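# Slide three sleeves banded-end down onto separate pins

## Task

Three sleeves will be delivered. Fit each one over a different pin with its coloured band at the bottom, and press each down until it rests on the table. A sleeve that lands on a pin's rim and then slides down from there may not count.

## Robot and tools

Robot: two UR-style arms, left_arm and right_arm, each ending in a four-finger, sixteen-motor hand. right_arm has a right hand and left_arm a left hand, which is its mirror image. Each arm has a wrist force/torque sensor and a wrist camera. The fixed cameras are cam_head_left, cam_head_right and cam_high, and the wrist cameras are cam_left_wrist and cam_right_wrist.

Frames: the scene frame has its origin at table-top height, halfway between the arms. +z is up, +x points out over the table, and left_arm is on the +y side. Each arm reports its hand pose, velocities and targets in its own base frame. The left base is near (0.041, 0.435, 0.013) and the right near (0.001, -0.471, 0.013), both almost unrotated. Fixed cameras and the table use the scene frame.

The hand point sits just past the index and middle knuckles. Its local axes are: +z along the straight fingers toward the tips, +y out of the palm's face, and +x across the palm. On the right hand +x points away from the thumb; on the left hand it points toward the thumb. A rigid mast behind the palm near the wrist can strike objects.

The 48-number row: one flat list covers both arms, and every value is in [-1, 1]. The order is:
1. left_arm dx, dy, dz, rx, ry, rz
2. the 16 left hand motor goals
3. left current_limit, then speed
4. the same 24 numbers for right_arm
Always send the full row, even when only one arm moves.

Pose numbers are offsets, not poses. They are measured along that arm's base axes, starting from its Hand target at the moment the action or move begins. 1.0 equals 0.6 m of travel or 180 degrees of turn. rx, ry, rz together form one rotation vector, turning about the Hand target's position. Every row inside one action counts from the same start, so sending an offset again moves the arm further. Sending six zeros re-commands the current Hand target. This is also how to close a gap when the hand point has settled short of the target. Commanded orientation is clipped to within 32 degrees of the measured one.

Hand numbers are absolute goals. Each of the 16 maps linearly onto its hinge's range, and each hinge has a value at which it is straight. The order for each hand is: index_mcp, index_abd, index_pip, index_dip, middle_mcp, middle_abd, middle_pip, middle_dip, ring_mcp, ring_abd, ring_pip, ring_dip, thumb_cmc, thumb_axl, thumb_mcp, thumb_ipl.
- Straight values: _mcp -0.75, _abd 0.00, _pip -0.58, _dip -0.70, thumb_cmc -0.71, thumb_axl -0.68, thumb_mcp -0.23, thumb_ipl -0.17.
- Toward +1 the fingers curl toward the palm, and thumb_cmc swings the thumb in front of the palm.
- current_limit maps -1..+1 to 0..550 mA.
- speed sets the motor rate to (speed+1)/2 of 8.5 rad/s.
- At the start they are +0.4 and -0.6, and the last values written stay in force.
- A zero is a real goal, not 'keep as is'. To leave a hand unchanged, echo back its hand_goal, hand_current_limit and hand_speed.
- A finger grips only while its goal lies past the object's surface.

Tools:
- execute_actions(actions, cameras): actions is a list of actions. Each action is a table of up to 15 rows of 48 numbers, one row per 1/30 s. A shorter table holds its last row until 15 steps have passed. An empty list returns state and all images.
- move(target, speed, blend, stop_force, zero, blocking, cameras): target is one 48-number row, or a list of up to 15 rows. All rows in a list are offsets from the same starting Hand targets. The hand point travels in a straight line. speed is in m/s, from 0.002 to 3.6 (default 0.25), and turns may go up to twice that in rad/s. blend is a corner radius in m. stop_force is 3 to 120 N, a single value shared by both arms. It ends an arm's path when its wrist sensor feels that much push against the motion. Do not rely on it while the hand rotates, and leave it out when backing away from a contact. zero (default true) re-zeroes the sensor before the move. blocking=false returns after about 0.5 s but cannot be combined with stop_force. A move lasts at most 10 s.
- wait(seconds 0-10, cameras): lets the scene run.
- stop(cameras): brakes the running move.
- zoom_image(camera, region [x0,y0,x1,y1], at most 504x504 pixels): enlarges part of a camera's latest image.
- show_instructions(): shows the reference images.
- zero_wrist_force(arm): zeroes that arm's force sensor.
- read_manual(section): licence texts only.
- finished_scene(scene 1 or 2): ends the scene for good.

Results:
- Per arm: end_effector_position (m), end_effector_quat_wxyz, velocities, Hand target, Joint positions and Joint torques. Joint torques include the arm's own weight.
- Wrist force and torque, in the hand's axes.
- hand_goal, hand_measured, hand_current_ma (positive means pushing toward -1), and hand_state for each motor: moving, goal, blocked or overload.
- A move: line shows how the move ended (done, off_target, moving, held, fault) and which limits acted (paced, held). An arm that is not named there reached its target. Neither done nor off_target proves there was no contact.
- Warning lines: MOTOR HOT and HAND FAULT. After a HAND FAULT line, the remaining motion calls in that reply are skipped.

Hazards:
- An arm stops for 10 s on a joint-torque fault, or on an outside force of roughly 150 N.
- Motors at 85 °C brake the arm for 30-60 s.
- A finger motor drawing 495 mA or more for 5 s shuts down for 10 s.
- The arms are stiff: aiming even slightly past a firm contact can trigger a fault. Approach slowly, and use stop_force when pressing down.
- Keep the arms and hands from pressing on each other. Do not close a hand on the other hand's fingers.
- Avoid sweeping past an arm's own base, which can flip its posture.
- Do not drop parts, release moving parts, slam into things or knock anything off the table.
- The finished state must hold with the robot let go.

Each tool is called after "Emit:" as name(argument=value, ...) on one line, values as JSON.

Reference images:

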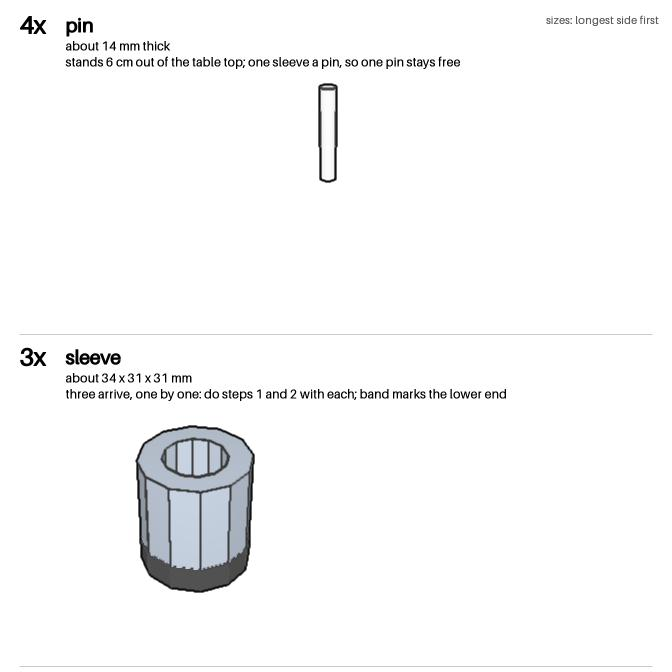

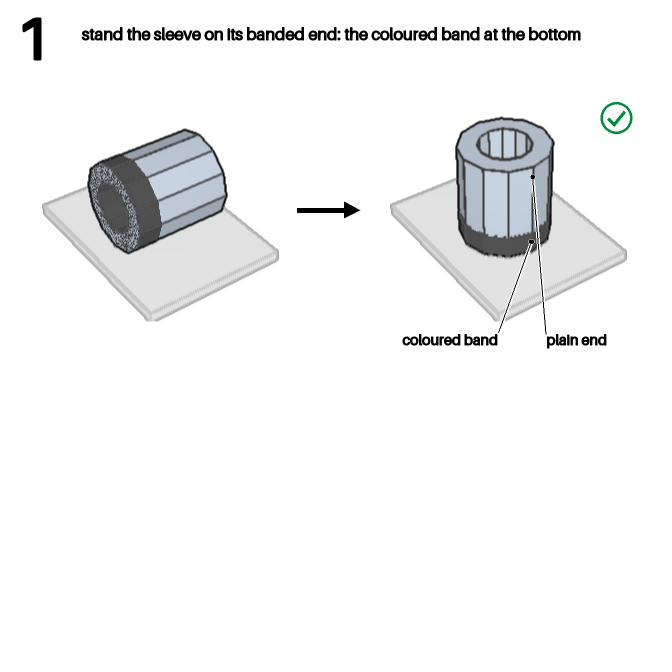

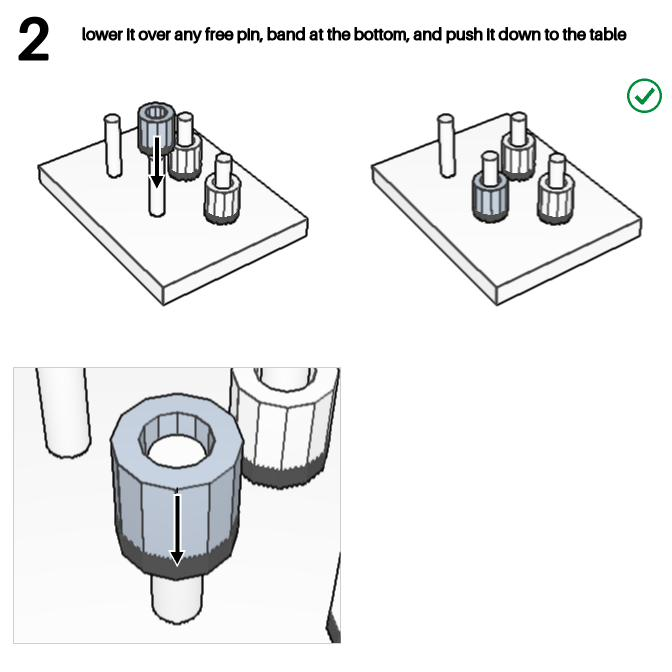

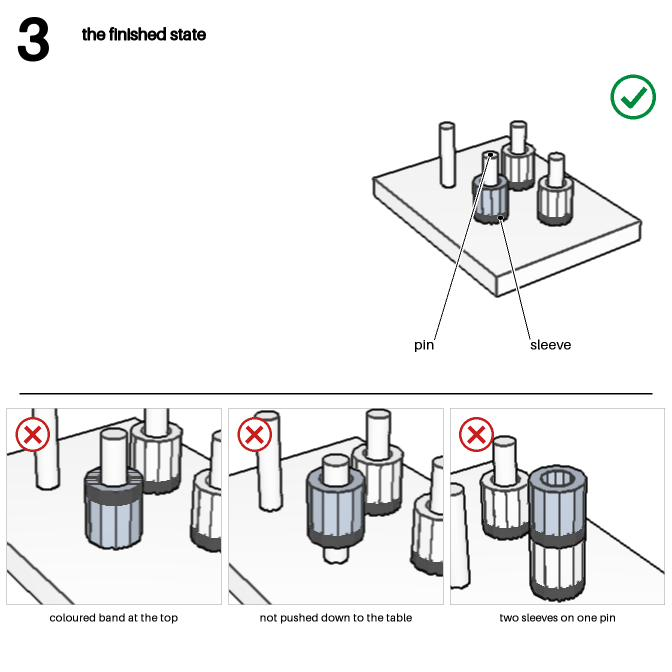

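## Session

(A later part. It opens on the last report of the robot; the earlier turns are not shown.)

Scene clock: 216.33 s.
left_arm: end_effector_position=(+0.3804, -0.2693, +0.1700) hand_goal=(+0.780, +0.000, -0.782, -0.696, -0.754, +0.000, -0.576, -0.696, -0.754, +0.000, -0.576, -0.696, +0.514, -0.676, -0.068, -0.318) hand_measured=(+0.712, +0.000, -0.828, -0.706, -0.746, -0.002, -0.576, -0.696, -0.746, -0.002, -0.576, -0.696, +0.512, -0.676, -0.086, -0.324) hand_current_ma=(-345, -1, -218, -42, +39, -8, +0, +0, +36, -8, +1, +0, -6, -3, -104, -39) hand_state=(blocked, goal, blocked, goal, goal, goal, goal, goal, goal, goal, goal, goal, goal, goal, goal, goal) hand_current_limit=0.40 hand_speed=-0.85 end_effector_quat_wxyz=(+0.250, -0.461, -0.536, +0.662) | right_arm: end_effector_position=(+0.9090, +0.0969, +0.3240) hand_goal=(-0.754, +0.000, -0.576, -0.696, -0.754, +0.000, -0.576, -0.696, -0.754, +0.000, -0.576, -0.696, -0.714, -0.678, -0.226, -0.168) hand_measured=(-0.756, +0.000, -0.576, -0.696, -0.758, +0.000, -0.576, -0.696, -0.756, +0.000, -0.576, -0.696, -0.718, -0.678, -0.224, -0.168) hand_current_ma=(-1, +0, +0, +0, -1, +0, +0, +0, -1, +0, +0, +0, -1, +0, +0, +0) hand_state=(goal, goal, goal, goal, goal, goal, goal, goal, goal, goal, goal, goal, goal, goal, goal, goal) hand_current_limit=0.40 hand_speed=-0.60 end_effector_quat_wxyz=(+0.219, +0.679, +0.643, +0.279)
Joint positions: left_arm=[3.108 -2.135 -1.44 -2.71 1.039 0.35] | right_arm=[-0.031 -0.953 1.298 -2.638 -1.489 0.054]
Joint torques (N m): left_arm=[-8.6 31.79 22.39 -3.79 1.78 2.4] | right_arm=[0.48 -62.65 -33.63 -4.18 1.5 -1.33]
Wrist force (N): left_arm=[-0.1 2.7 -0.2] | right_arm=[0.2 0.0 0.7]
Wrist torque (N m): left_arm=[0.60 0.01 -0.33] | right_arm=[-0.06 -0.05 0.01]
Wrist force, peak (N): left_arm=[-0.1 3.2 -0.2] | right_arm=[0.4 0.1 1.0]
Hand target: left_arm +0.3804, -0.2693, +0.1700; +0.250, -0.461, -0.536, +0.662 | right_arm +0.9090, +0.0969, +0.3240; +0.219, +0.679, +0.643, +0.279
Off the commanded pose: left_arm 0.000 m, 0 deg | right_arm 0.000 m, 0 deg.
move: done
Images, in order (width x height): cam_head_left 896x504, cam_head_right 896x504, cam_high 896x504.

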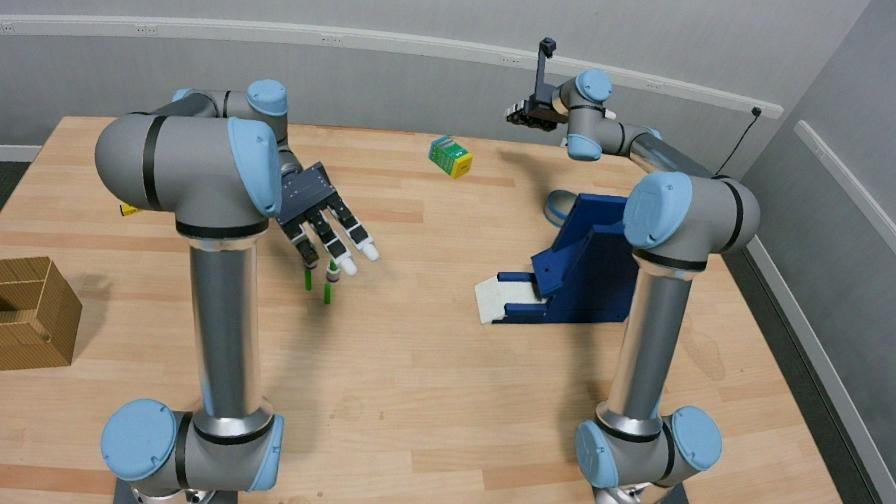

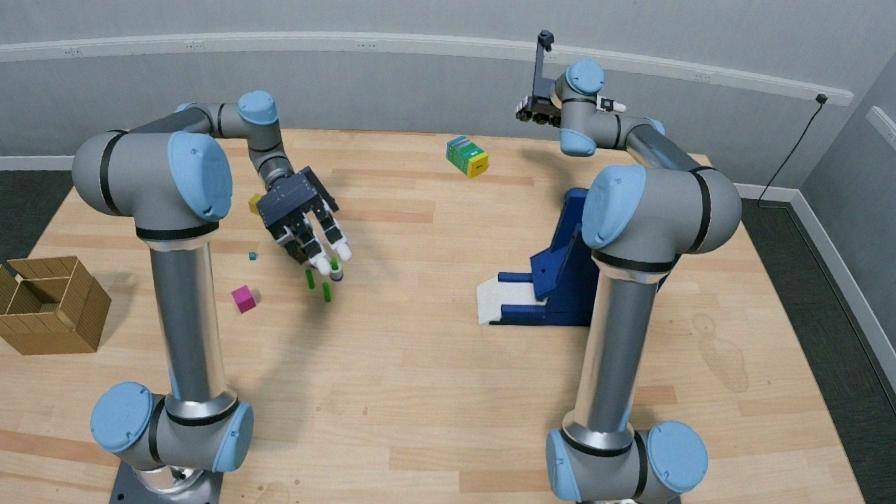

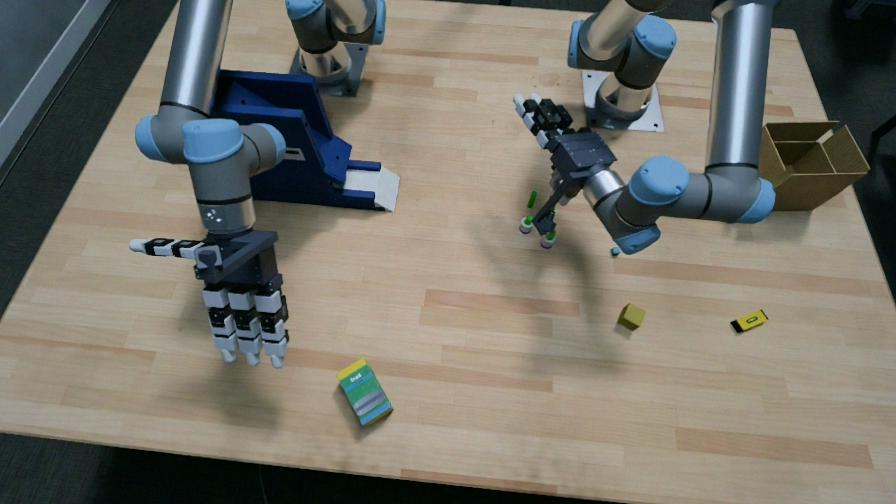

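Emit:
move(target=[-0.0038,0.0057,-0.0533,0,0,0,0.781,0,-0.781,-0.6957,-0.754,0,-0.576,-0.696,-0.754,0,-0.576,-0.696,0.5143,-0.6766,-0.0674,-0.3189,0.4,-0.85,0,0,0,0,0,0,-0.754,0,-0.576,-0.696,-0.754,0,-0.576,-0.696,-0.754,0,-0.576,-0.696,-0.714,-0.678,-0.226,-0.168,0.4,-0.6], speed=0.1, cameras=["cam_head_left","cam_head_right","cam_high"])

Emit:
zoom_image(camera="cam_head_left", region=[270, 200, 370, 290])

Emit:
zoom_image(camera="cam_high", region=[500, 170, 600, 260])

Emit:
zoom_image(camera="cam_head_right", region=[180, 190, 280, 280])

Scene clock: 222.00 s.
left_arm: end_effector_position=(+0.3781, -0.2658, +0.1380) hand_goal=(+0.780, +0.000, -0.782, -0.696, -0.754, +0.000, -0.576, -0.696, -0.754, +0.000, -0.576, -0.696, +0.514, -0.676, -0.068, -0.318) hand_measured=(+0.712, +0.000, -0.828, -0.706, -0.746, -0.002, -0.576, -0.696, -0.746, -0.002, -0.576, -0.696, +0.512, -0.676, -0.086, -0.324) hand_current_ma=(-345, -1, -218, -42, +39, -8, +0, +0, +36, -8, +1, +0, -6, -3, -105, -39) hand_state=(blocked, goal, blocked, goal, goal, goal, goal, goal, goal, goal, goal, goal, goal, goal, goal, goal) hand_current_limit=0.40 hand_speed=-0.85 end_effector_quat_wxyz=(+0.250, -0.461, -0.536, +0.662) | right_arm: end_effector_position=(+0.9090, +0.0969, +0.3240) hand_goal=(-0.754, +0.000, -0.576, -0.696, -0.754, +0.000, -0.576, -0.696, -0.754, +0.000, -0.576, -0.696, -0.714, -0.678, -0.226, -0.168) hand_measured=(-0.756, +0.000, -0.576, -0.696, -0.758, +0.000, -0.576, -0.696, -0.756, +0.000, -0.576, -0.696, -0.718, -0.678, -0.224, -0.168) hand_current_ma=(-1, +0, +0, +0, -1, +0, +0, +0, -1, +0, +0, +0, -1, +0, +0, +0) hand_state=(goal, goal, goal, goal, goal, goal, goal, goal, goal, goal, goal, goal, goal, goal, goal, goal) hand_current_limit=0.40 hand_speed=-0.60 end_effector_quat_wxyz=(+0.219, +0.679, +0.643, +0.279)
Joint positions: left_arm=[3.114 -2.162 -1.485 -2.637 1.045 0.35] | right_arm=[-0.031 -0.953 1.298 -2.638 -1.489 0.054]
Joint torques (N m): left_arm=[9.31 32.54 8.6 0.21 1.69 0.78] | right_arm=[0.9 -62.94 -33.81 -4.13 1.44 -1.26]
Wrist force (N): left_arm=[0.1 3.0 -0.1] | right_arm=[0.5 -0.3 0.5]
Wrist torque (N m): left_arm=[0.61 -0.01 -0.30] | right_arm=[-0.08 -0.08 0.03]
Wrist force, peak (N): left_arm=[0.3 3.2 -0.1] | right_arm=[0.5 -0.3 0.7]
Hand target: left_arm +0.3781, -0.2658, +0.1380; +0.250, -0.461, -0.536, +0.662 | right_arm +0.9090, +0.0969, +0.3240; +0.219, +0.679, +0.643, +0.279
Off the commanded pose: left_arm 0.000 m, 0 deg | right_arm 0.000 m, 0 deg.
move: done
Images, in order (width x height): cam_head_left 896x504, cam_head_right 896x504, cam_high 896x504.

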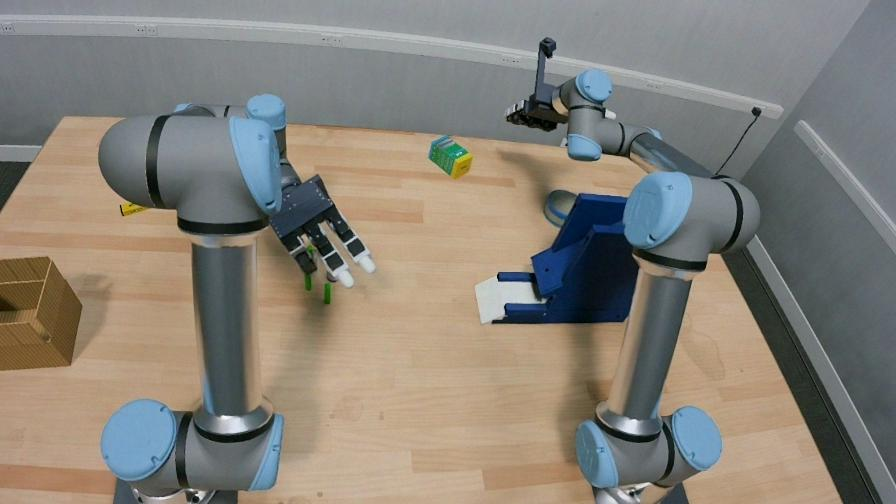

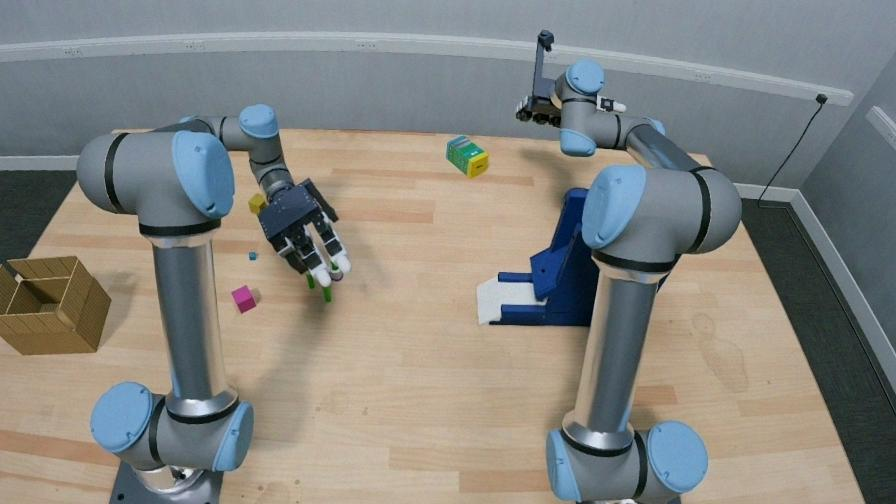

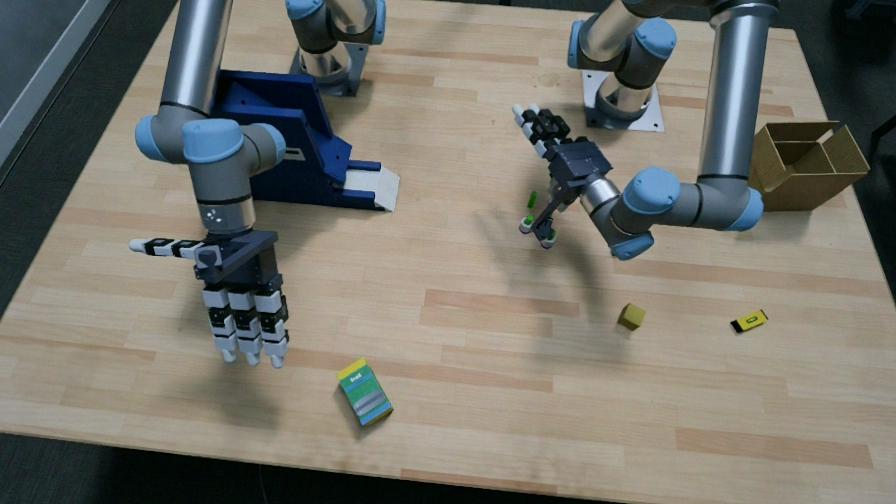

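Scaled by 5.040 from the camera's 896x504 image, which has a finer 1280x720 frame.

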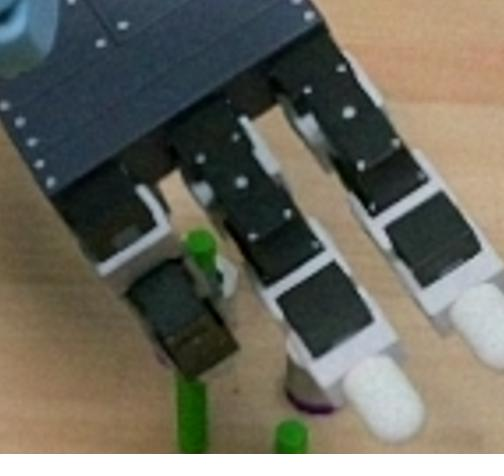

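Scaled by 5.040 from the camera's 896x504 image, which has a finer 1280x720 frame.

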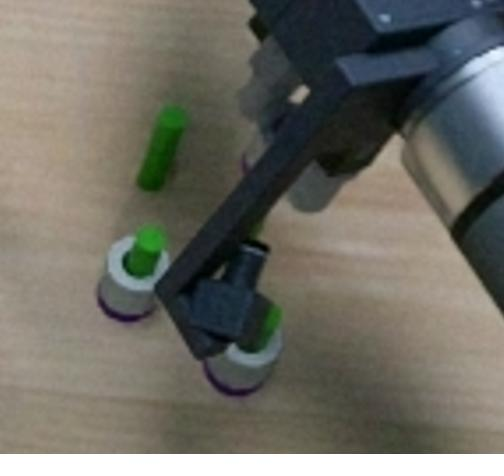

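Scaled by 5.040 from the camera's 896x504 image, which has a finer 1280x720 frame.

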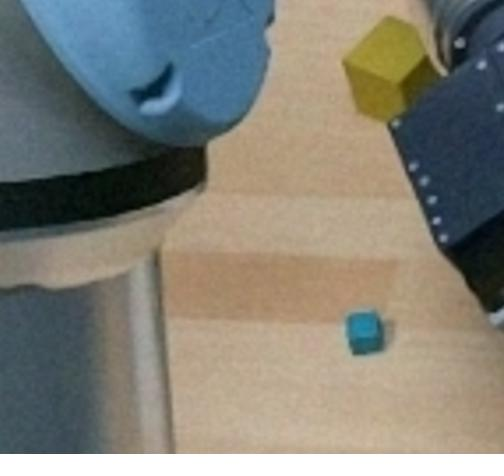

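Emit:
zoom_image(camera="cam_head_left", region=[290, 240, 330, 290])

Emit:
zoom_image(camera="cam_high", region=[530, 185, 570, 235])

Emit:
zoom_image(camera="cam_head_right", region=[285, 240, 345, 310])

Scaled by 10.080 from the camera's 896x504 image, which has a finer 1280x720 frame.

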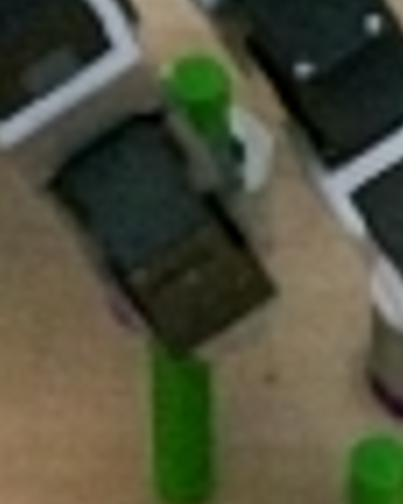

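Scaled by 10.080 from the camera's 896x504 image, which has a finer 1280x720 frame.

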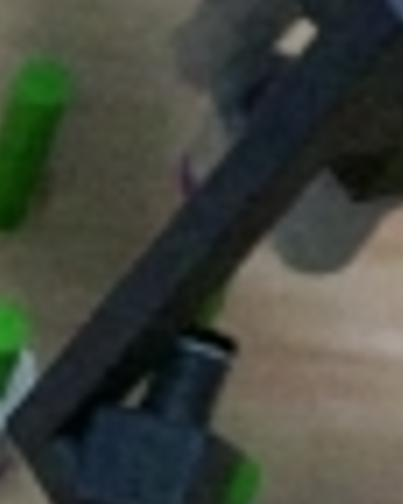

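Scaled by 7.200 from the camera's 896x504 image, which has a finer 1280x720 frame.

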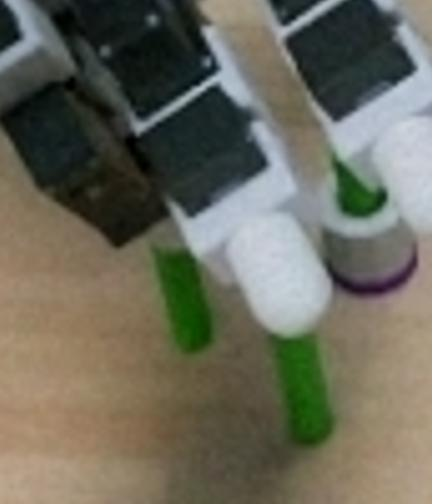

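Emit:
move(target=[0,-0.0013,-0.0383,0,0,0,0.781,0,-0.781,-0.6957,-0.754,0,-0.576,-0.696,-0.754,0,-0.576,-0.696,0.5143,-0.6766,-0.0674,-0.3189,0.4,-0.85,0,0,0,0,0,0,-0.754,0,-0.576,-0.696,-0.754,0,-0.576,-0.696,-0.754,0,-0.576,-0.696,-0.714,-0.678,-0.226,-0.168,0.4,-0.6], speed=0.03, stop_force=3, cameras=["cam_head_left","cam_head_right","cam_high"])

Emit:
zoom_image(camera="cam_head_left", region=[290, 240, 330, 290])

Emit:
zoom_image(camera="cam_high", region=[530, 185, 570, 235])

Emit:
zoom_image(camera="cam_head_right", region=[285, 240, 345, 310])

Scene clock: 224.40 s.
left_arm: end_effector_position=(+0.3781, -0.2666, +0.1150) hand_goal=(+0.780, +0.000, -0.782, -0.696, -0.754, +0.000, -0.576, -0.696, -0.754, +0.000, -0.576, -0.696, +0.514, -0.676, -0.068, -0.318) hand_measured=(+0.712, +0.000, -0.826, -0.706, -0.746, -0.002, -0.576, -0.696, -0.746, -0.002, -0.576, -0.696, +0.512, -0.676, -0.086, -0.326) hand_current_ma=(-345, -1, -207, -42, +39, -8, +0, +0, +36, -8, +1, +0, -6, -3, -111, -43) hand_state=(blocked, goal, blocked, goal, goal, goal, goal, goal, goal, goal, goal, goal, goal, goal, goal, goal) hand_current_limit=0.40 hand_speed=-0.85 end_effector_quat_wxyz=(+0.250, -0.461, -0.536, +0.662) | right_arm: end_effector_position=(+0.9090, +0.0969, +0.3240) hand_goal=(-0.754, +0.000, -0.576, -0.696, -0.754, +0.000, -0.576, -0.696, -0.754, +0.000, -0.576, -0.696, -0.714, -0.678, -0.226, -0.168) hand_measured=(-0.756, +0.000, -0.576, -0.696, -0.758, +0.000, -0.576, -0.696, -0.756, +0.000, -0.576, -0.696, -0.718, -0.678, -0.224, -0.168) hand_current_ma=(-1, +0, +0, +0, -1, +0, +0, +0, -1, +0, +0, +0, -1, +0, +0, +0) hand_state=(goal, goal, goal, goal, goal, goal, goal, goal, goal, goal, goal, goal, goal, goal, goal, goal) hand_current_limit=0.40 hand_speed=-0.60 end_effector_quat_wxyz=(+0.219, +0.679, +0.643, +0.279)
Joint positions: left_arm=[3.113 -2.19 -1.505 -2.589 1.043 0.35] | right_arm=[-0.031 -0.953 1.298 -2.638 -1.489 0.054]
Joint torques (N m): left_arm=[-9.42 32.66 8.6 0.17 -2.04 -2.4] | right_arm=[1.02 -62.57 -33.72 -4.15 1.45 -1.19]
Wrist force (N): left_arm=[0.4 2.5 -0.3] | right_arm=[0.1 0.0 0.5]
Wrist torque (N m): left_arm=[0.56 -0.05 -0.26] | right_arm=[-0.03 -0.03 0.01]
Wrist force, peak (N): left_arm=[0.2 3.0 0.1] | right_arm=[0.5 0.0 0.7]
Hand target: left_arm +0.3781, -0.2666, +0.1150; +0.250, -0.461, -0.536, +0.662 | right_arm +0.9090, +0.0969, +0.3240; +0.219, +0.679, +0.643, +0.279
Off the commanded pose: left_arm 0.000 m, 0 deg | right_arm 0.000 m, 0 deg.
move: done
Images, in order (width x height): cam_head_left 896x504, cam_head_right 896x504, cam_high 896x504.

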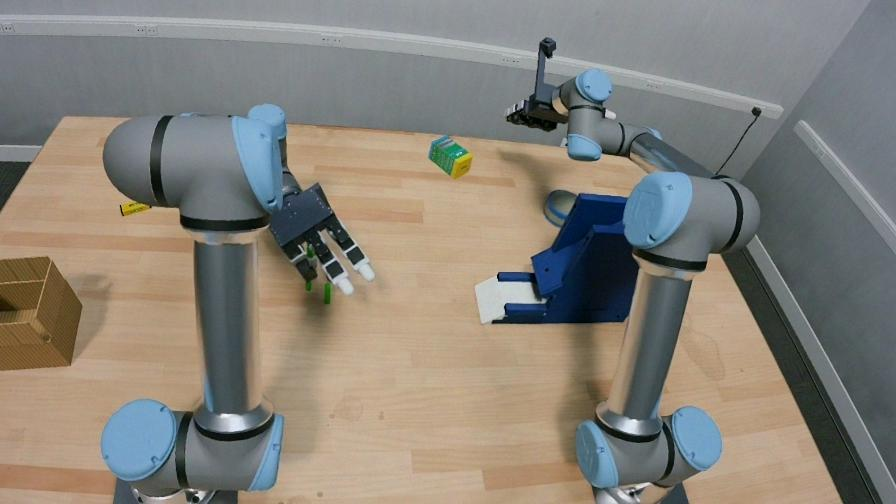

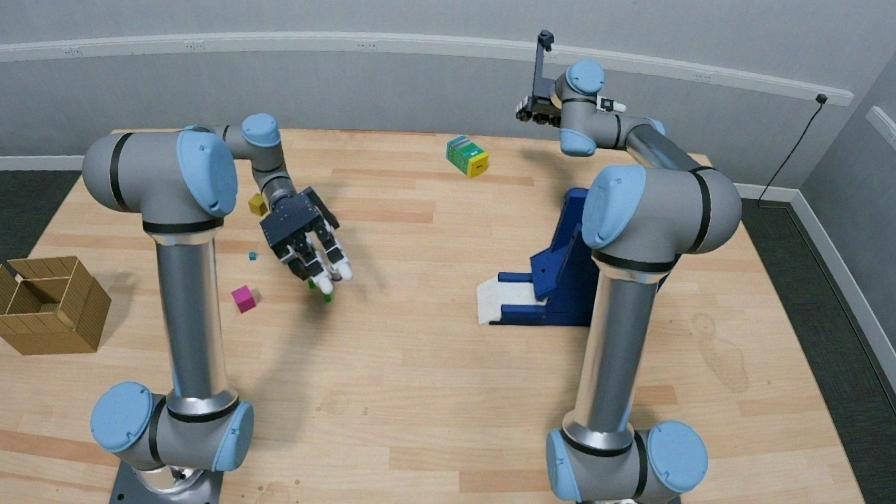

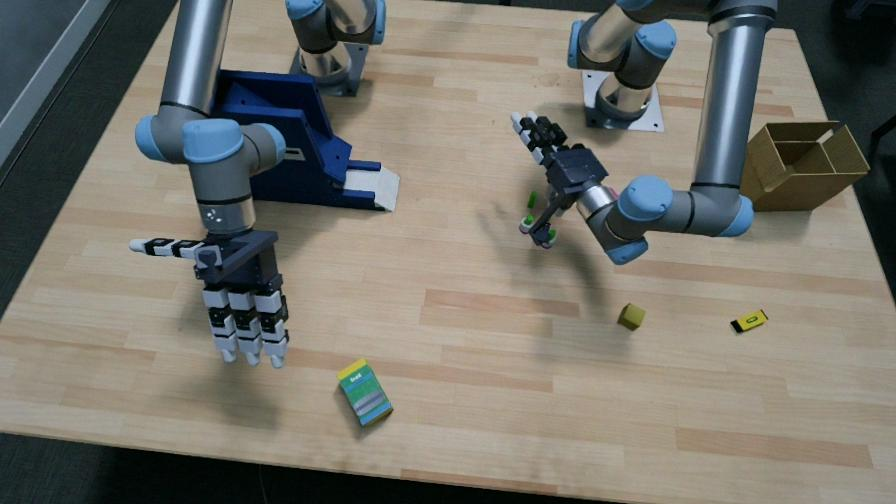

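Scaled by 10.080 from the camera's 896x504 image, which has a finer 1280x720 frame.

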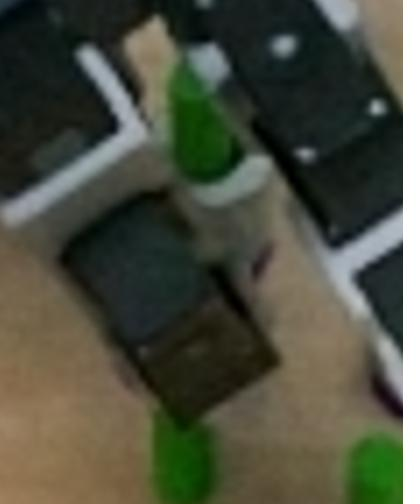

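Scaled by 10.080 from the camera's 896x504 image, which has a finer 1280x720 frame.

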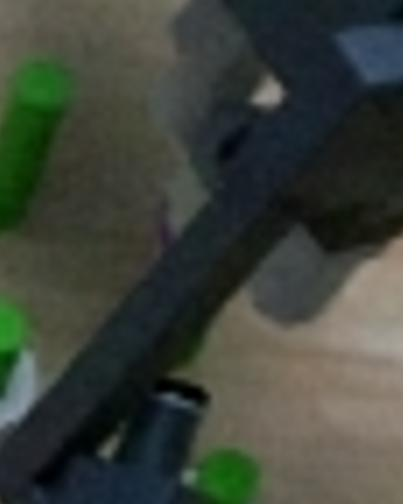

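Scaled by 7.200 from the camera's 896x504 image, which has a finer 1280x720 frame.

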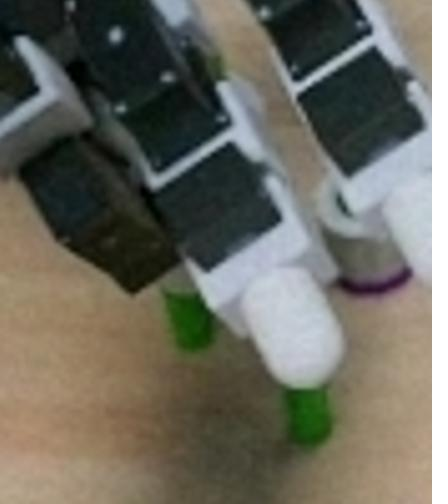

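Emit:
move(target=[0,0,-0.055,0,0,0,0.781,0,-0.781,-0.6957,-0.754,0,-0.576,-0.696,-0.754,0,-0.576,-0.696,0.5143,-0.6766,-0.0674,-0.3189,0.4,-0.85,0,0,0,0,0,0,-0.754,0,-0.576,-0.696,-0.754,0,-0.576,-0.696,-0.754,0,-0.576,-0.696,-0.714,-0.678,-0.226,-0.168,0.4,-0.6], speed=0.035, stop_force=4, cameras=["cam_head_left","cam_head_right","cam_high"])

Emit:
zoom_image(camera="cam_head_left", region=[280, 240, 330, 300])

Emit:
zoom_image(camera="cam_high", region=[520, 185, 570, 245])

Emit:
zoom_image(camera="cam_head_right", region=[285, 240, 345, 310])

Scene clock: 227.17 s.
left_arm: end_effector_position=(+0.3781, -0.2666, +0.0820) hand_goal=(+0.780, +0.000, -0.782, -0.696, -0.754, +0.000, -0.576, -0.696, -0.754, +0.000, -0.576, -0.696, +0.514, -0.676, -0.068, -0.318) hand_measured=(+0.712, +0.000, -0.826, -0.706, -0.746, -0.002, -0.576, -0.696, -0.746, -0.002, -0.576, -0.696, +0.512, -0.676, -0.088, -0.326) hand_current_ma=(-345, -1, -203, -42, +39, -8, +0, +0, +36, -8, +1, +0, -6, -3, -113, -44) hand_state=(blocked, goal, blocked, goal, goal, goal, goal, goal, goal, goal, goal, goal, goal, goal, goal, goal) hand_current_limit=0.40 hand_speed=-0.85 end_effector_quat_wxyz=(+0.250, -0.461, -0.536, +0.662) | right_arm: end_effector_position=(+0.9090, +0.0969, +0.3240) hand_goal=(-0.754, +0.000, -0.576, -0.696, -0.754, +0.000, -0.576, -0.696, -0.754, +0.000, -0.576, -0.696, -0.714, -0.678, -0.226, -0.168) hand_measured=(-0.756, +0.000, -0.576, -0.696, -0.758, +0.000, -0.576, -0.696, -0.756, +0.000, -0.576, -0.696, -0.718, -0.678, -0.224, -0.168) hand_current_ma=(-1, +0, +0, +0, -1, +0, +0, +0, -1, +0, +0, +0, -1, +0, +0, +0) hand_state=(goal, goal, goal, goal, goal, goal, goal, goal, goal, goal, goal, goal, goal, goal, goal, goal) hand_current_limit=0.40 hand_speed=-0.60 end_effector_quat_wxyz=(+0.219, +0.679, +0.643, +0.279)
Joint positions: left_arm=[3.113 -2.233 -1.53 -2.521 1.043 0.35] | right_arm=[-0.031 -0.953 1.298 -2.638 -1.489 0.054]
Joint torques (N m): left_arm=[-8.28 32.94 6.45 0.26 -1.21 -1.62] | right_arm=[0.82 -63.16 -34.07 -4.3 1.49 -1.24]
Wrist force (N): left_arm=[-0.4 2.7 -0.2] | right_arm=[0.4 -0.1 0.4]
Wrist torque (N m): left_arm=[0.59 0.05 -0.34] | right_arm=[-0.05 -0.06 0.04]
Wrist force, peak (N): left_arm=[-0.2 3.1 -0.5] | right_arm=[0.5 0.0 0.8]
Hand target: left_arm +0.3781, -0.2666, +0.0820; +0.250, -0.461, -0.536, +0.662 | right_arm +0.9090, +0.0969, +0.3240; +0.219, +0.679, +0.643, +0.279
Off the commanded pose: left_arm 0.000 m, 0 deg | right_arm 0.000 m, 0 deg.
move: done
Images, in order (width x height): cam_head_left 896x504, cam_head_right 896x504, cam_high 896x504.

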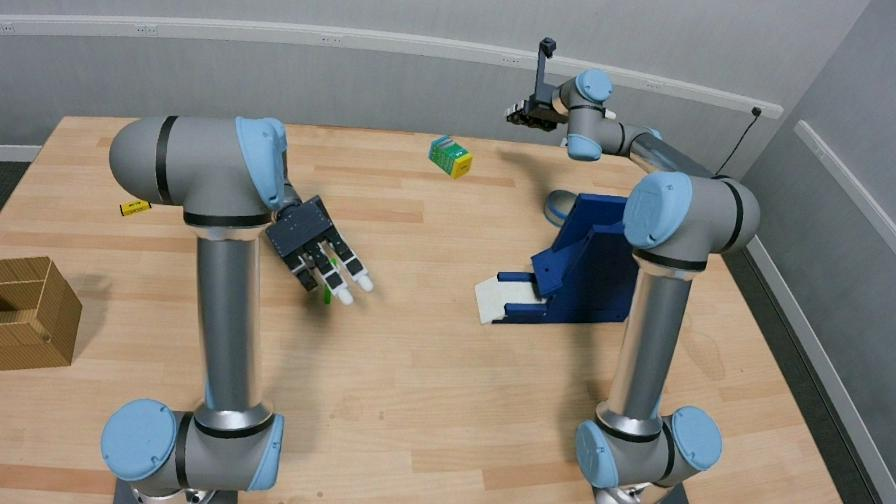

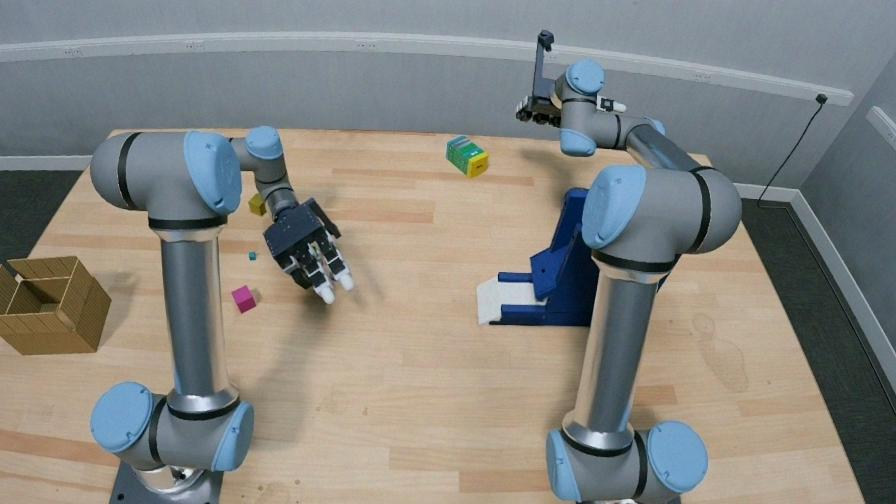

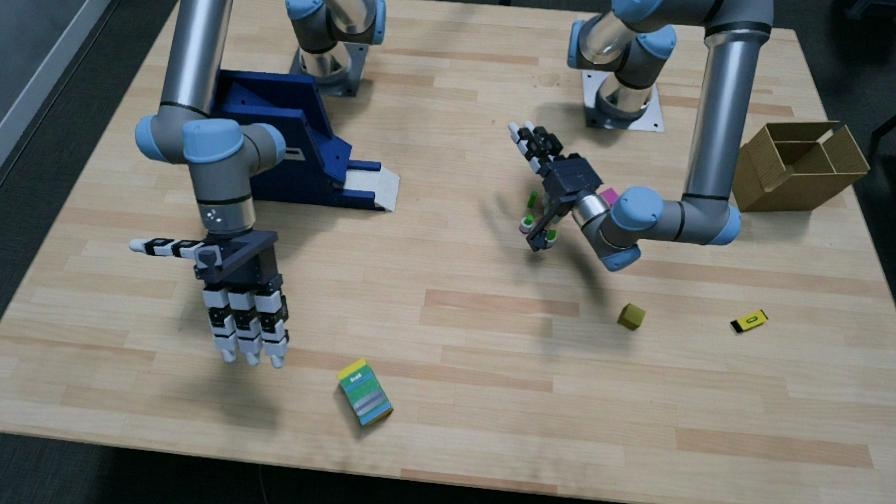

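Scaled by 8.400 from the camera's 896x504 image, which has a finer 1280x720 frame.

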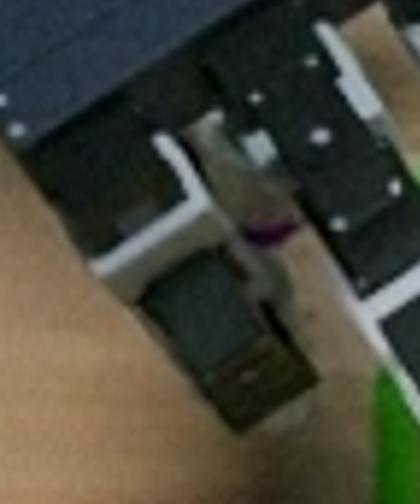

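Scaled by 8.400 from the camera's 896x504 image, which has a finer 1280x720 frame.

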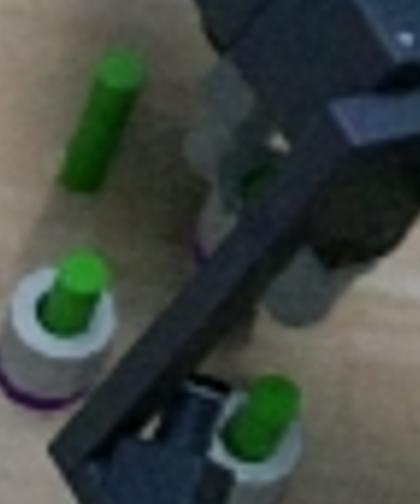

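Scaled by 7.200 from the camera's 896x504 image, which has a finer 1280x720 frame.

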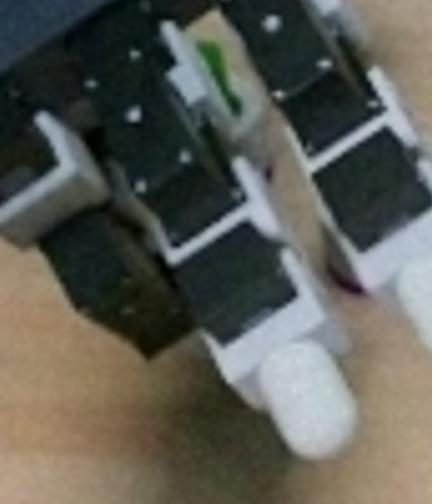

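Emit:
move(target=[0,0,-0.0367,0,0,0,0.781,0,-0.781,-0.6957,-0.754,0,-0.576,-0.696,-0.754,0,-0.576,-0.696,0.5143,-0.6766,-0.0674,-0.3189,0.4,-0.85,0,0,0,0,0,0,-0.754,0,-0.576,-0.696,-0.754,0,-0.576,-0.696,-0.754,0,-0.576,-0.696,-0.714,-0.678,-0.226,-0.168,0.4,-0.6], speed=0.035, stop_force=4)

Emit:
move(target=[0,0,-0.0117,0,0,0,0.781,0,-0.781,-0.6957,-0.754,0,-0.576,-0.696,-0.754,0,-0.576,-0.696,0.5143,-0.6766,-0.0674,-0.3189,0.4,-0.85,0,0,0,0,0,0,-0.754,0,-0.576,-0.696,-0.754,0,-0.576,-0.696,-0.754,0,-0.576,-0.696,-0.714,-0.678,-0.226,-0.168,0.4,-0.6], speed=0.012, stop_force=5, cameras=["cam_head_left","cam_head_right","cam_high"])

Emit:
zoom_image(camera="cam_high", region=[520, 185, 580, 255])

Emit:
zoom_image(camera="cam_head_left", region=[280, 240, 350, 320])

Scene clock: 229.13 s.
left_arm: end_effector_position=(+0.3781, -0.2666, +0.0600) hand_goal=(+0.780, +0.000, -0.782, -0.696, -0.754, +0.000, -0.576, -0.696, -0.754, +0.000, -0.576, -0.696, +0.514, -0.676, -0.068, -0.318) hand_measured=(+0.712, +0.000, -0.824, -0.706, -0.746, -0.002, -0.576, -0.696, -0.746, -0.002, -0.576, -0.696, +0.512, -0.676, -0.088, -0.326) hand_current_ma=(-345, -1, -200, -42, +39, -8, +0, +0, +36, -8, +1, +0, -6, -3, -116, -45) hand_state=(blocked, goal, blocked, goal, goal, goal, goal, goal, goal, goal, goal, goal, goal, goal, goal, goal) hand_current_limit=0.40 hand_speed=-0.85 end_effector_quat_wxyz=(+0.250, -0.461, -0.536, +0.662) | right_arm: end_effector_position=(+0.9090, +0.0969, +0.3240) hand_goal=(-0.754, +0.000, -0.576, -0.696, -0.754, +0.000, -0.576, -0.696, -0.754, +0.000, -0.576, -0.696, -0.714, -0.678, -0.226, -0.168) hand_measured=(-0.756, +0.000, -0.576, -0.696, -0.758, +0.000, -0.576, -0.696, -0.756, +0.000, -0.576, -0.696, -0.718, -0.678, -0.224, -0.168) hand_current_ma=(-1, +0, +0, +0, -1, +0, +0, +0, -1, +0, +0, +0, -1, +0, +0, +0) hand_state=(goal, goal, goal, goal, goal, goal, goal, goal, goal, goal, goal, goal, goal, goal, goal, goal) hand_current_limit=0.40 hand_speed=-0.60 end_effector_quat_wxyz=(+0.219, +0.679, +0.643, +0.279)
Joint positions: left_arm=[3.113 -2.265 -1.542 -2.477 1.043 0.35] | right_arm=[-0.031 -0.953 1.298 -2.638 -1.489 0.054]
Joint torques (N m): left_arm=[-7.39 32.26 6.23 0.58 -0.75 -0.92] | right_arm=[0.66 -62.39 -33.85 -4.06 1.52 -1.25]
Wrist force (N): left_arm=[-0.4 0.0 -0.4] | right_arm=[0.4 -0.2 0.6]
Wrist torque (N m): left_arm=[0.42 0.02 -0.36] | right_arm=[-0.08 -0.07 0.02]
Wrist force, peak (N): left_arm=[0.0 3.1 -0.2] | right_arm=[0.4 -0.1 0.7]
Hand target: left_arm +0.3781, -0.2666, +0.0600; +0.250, -0.461, -0.536, +0.662 | right_arm +0.9090, +0.0969, +0.3240; +0.219, +0.679, +0.643, +0.279
Off the commanded pose: left_arm 0.000 m, 0 deg | right_arm 0.000 m, 0 deg.
move: done

Scene clock: 230.50 s.
left_arm: end_effector_position=(+0.3781, -0.2666, +0.0562) hand_goal=(+0.780, +0.000, -0.782, -0.696, -0.754, +0.000, -0.576, -0.696, -0.754, +0.000, -0.576, -0.696, +0.514, -0.676, -0.068, -0.318) hand_measured=(+0.712, +0.000, -0.824, -0.706, -0.746, -0.002, -0.576, -0.696, -0.746, -0.002, -0.576, -0.696, +0.514, -0.676, -0.088, -0.328) hand_current_ma=(-345, -1, -199, -42, +39, -8, +0, +0, +36, -8, +1, +0, -4, -3, -114, -62) hand_state=(blocked, goal, blocked, goal, goal, goal, goal, goal, goal, goal, goal, goal, goal, goal, goal, goal) hand_current_limit=0.40 hand_speed=-0.85 end_effector_quat_wxyz=(+0.250, -0.461, -0.536, +0.662) | right_arm: end_effector_position=(+0.9090, +0.0969, +0.3240) hand_goal=(-0.754, +0.000, -0.576, -0.696, -0.754, +0.000, -0.576, -0.696, -0.754, +0.000, -0.576, -0.696, -0.714, -0.678, -0.226, -0.168) hand_measured=(-0.756, +0.000, -0.576, -0.696, -0.758, +0.000, -0.576, -0.696, -0.756, +0.000, -0.576, -0.696, -0.718, -0.678, -0.224, -0.168) hand_current_ma=(-1, +0, +0, +0, -1, +0, +0, +0, -1, +0, +0, +0, -1, +0, +0, +0) hand_state=(goal, goal, goal, goal, goal, goal, goal, goal, goal, goal, goal, goal, goal, goal, goal, goal) hand_current_limit=0.40 hand_speed=-0.60 end_effector_quat_wxyz=(+0.219, +0.679, +0.643, +0.279)
Joint positions: left_arm=[3.113 -2.27 -1.544 -2.47 1.043 0.35] | right_arm=[-0.031 -0.953 1.298 -2.638 -1.489 0.054]
Joint torques (N m): left_arm=[-6.89 43.84 19.99 -2.8 -0.84 -1.01] | right_arm=[0.63 -62.93 -35.01 -4.25 1.48 -1.16]
Wrist force (N): left_arm=[-0.7 -3.6 -0.2] | right_arm=[0.0 -0.2 0.4]
Wrist torque (N m): left_arm=[0.07 0.05 -0.45] | right_arm=[-0.06 -0.01 -0.01]
Wrist force, peak (N): left_arm=[-1.7 -10.9 -0.6] | right_arm=[0.2 -0.5 0.8]
Hand target: left_arm +0.3781, -0.2666, +0.0562; +0.250, -0.461, -0.536, +0.662 (not the last commanded pose) | right_arm +0.9090, +0.0969, +0.3240; +0.219, +0.679, +0.643, +0.279
Off the commanded pose: left_arm 0.003 m, 0 deg | right_arm 0.000 m, 0 deg.
move: contact (left_arm)
Images, in order (width x height): cam_head_left 896x504, cam_head_right 896x504, cam_high 896x504.

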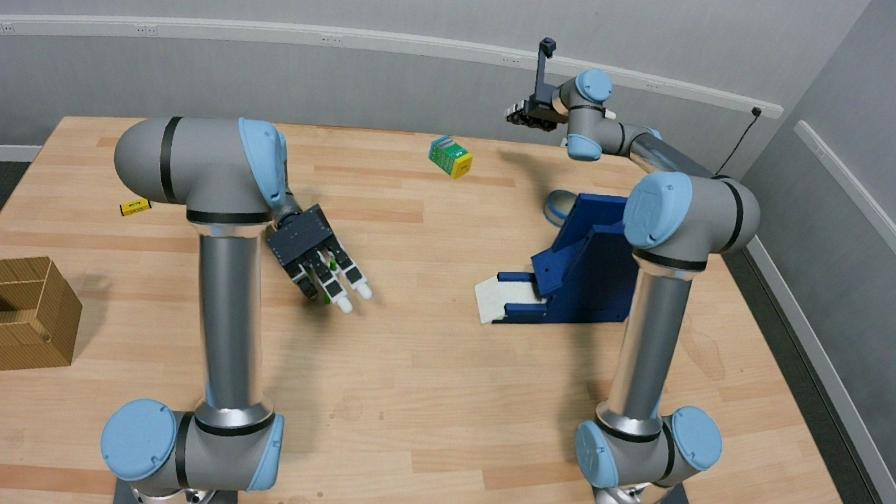

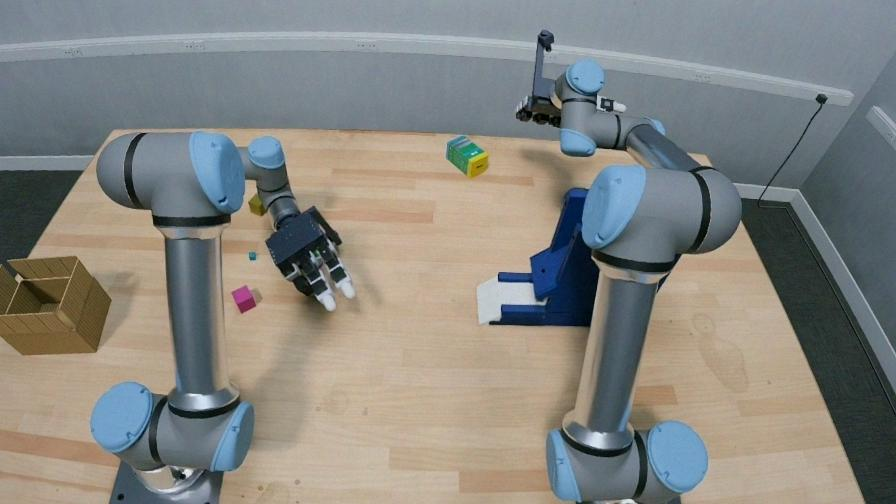

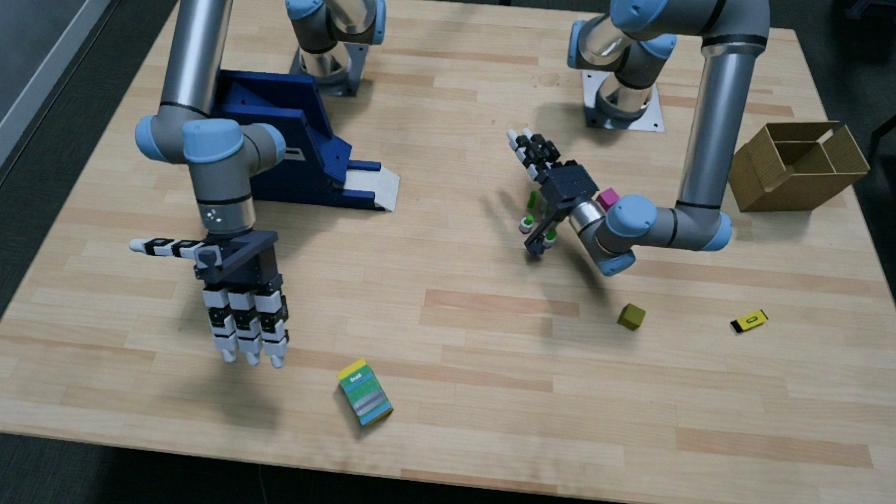

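Scaled by 7.200 from the camera's 896x504 image, which has a finer 1280x720 frame.

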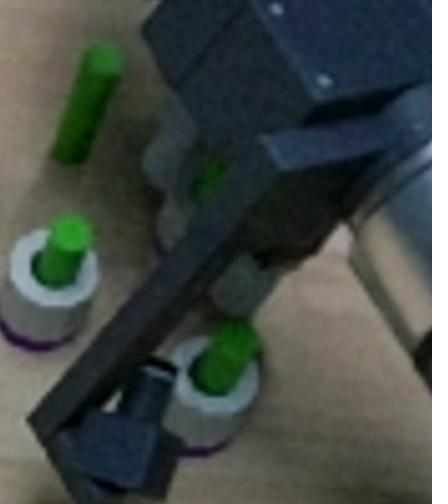

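Scaled by 6.300 from the camera's 896x504 image, which has a finer 1280x720 frame.

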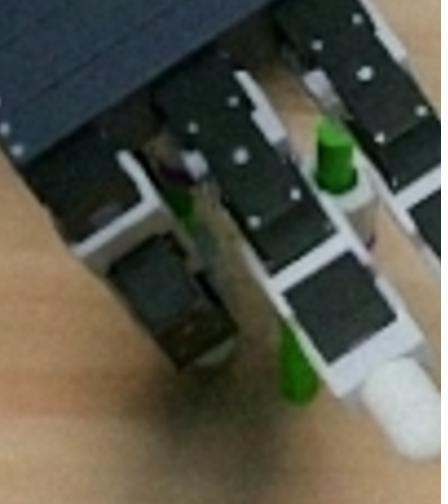

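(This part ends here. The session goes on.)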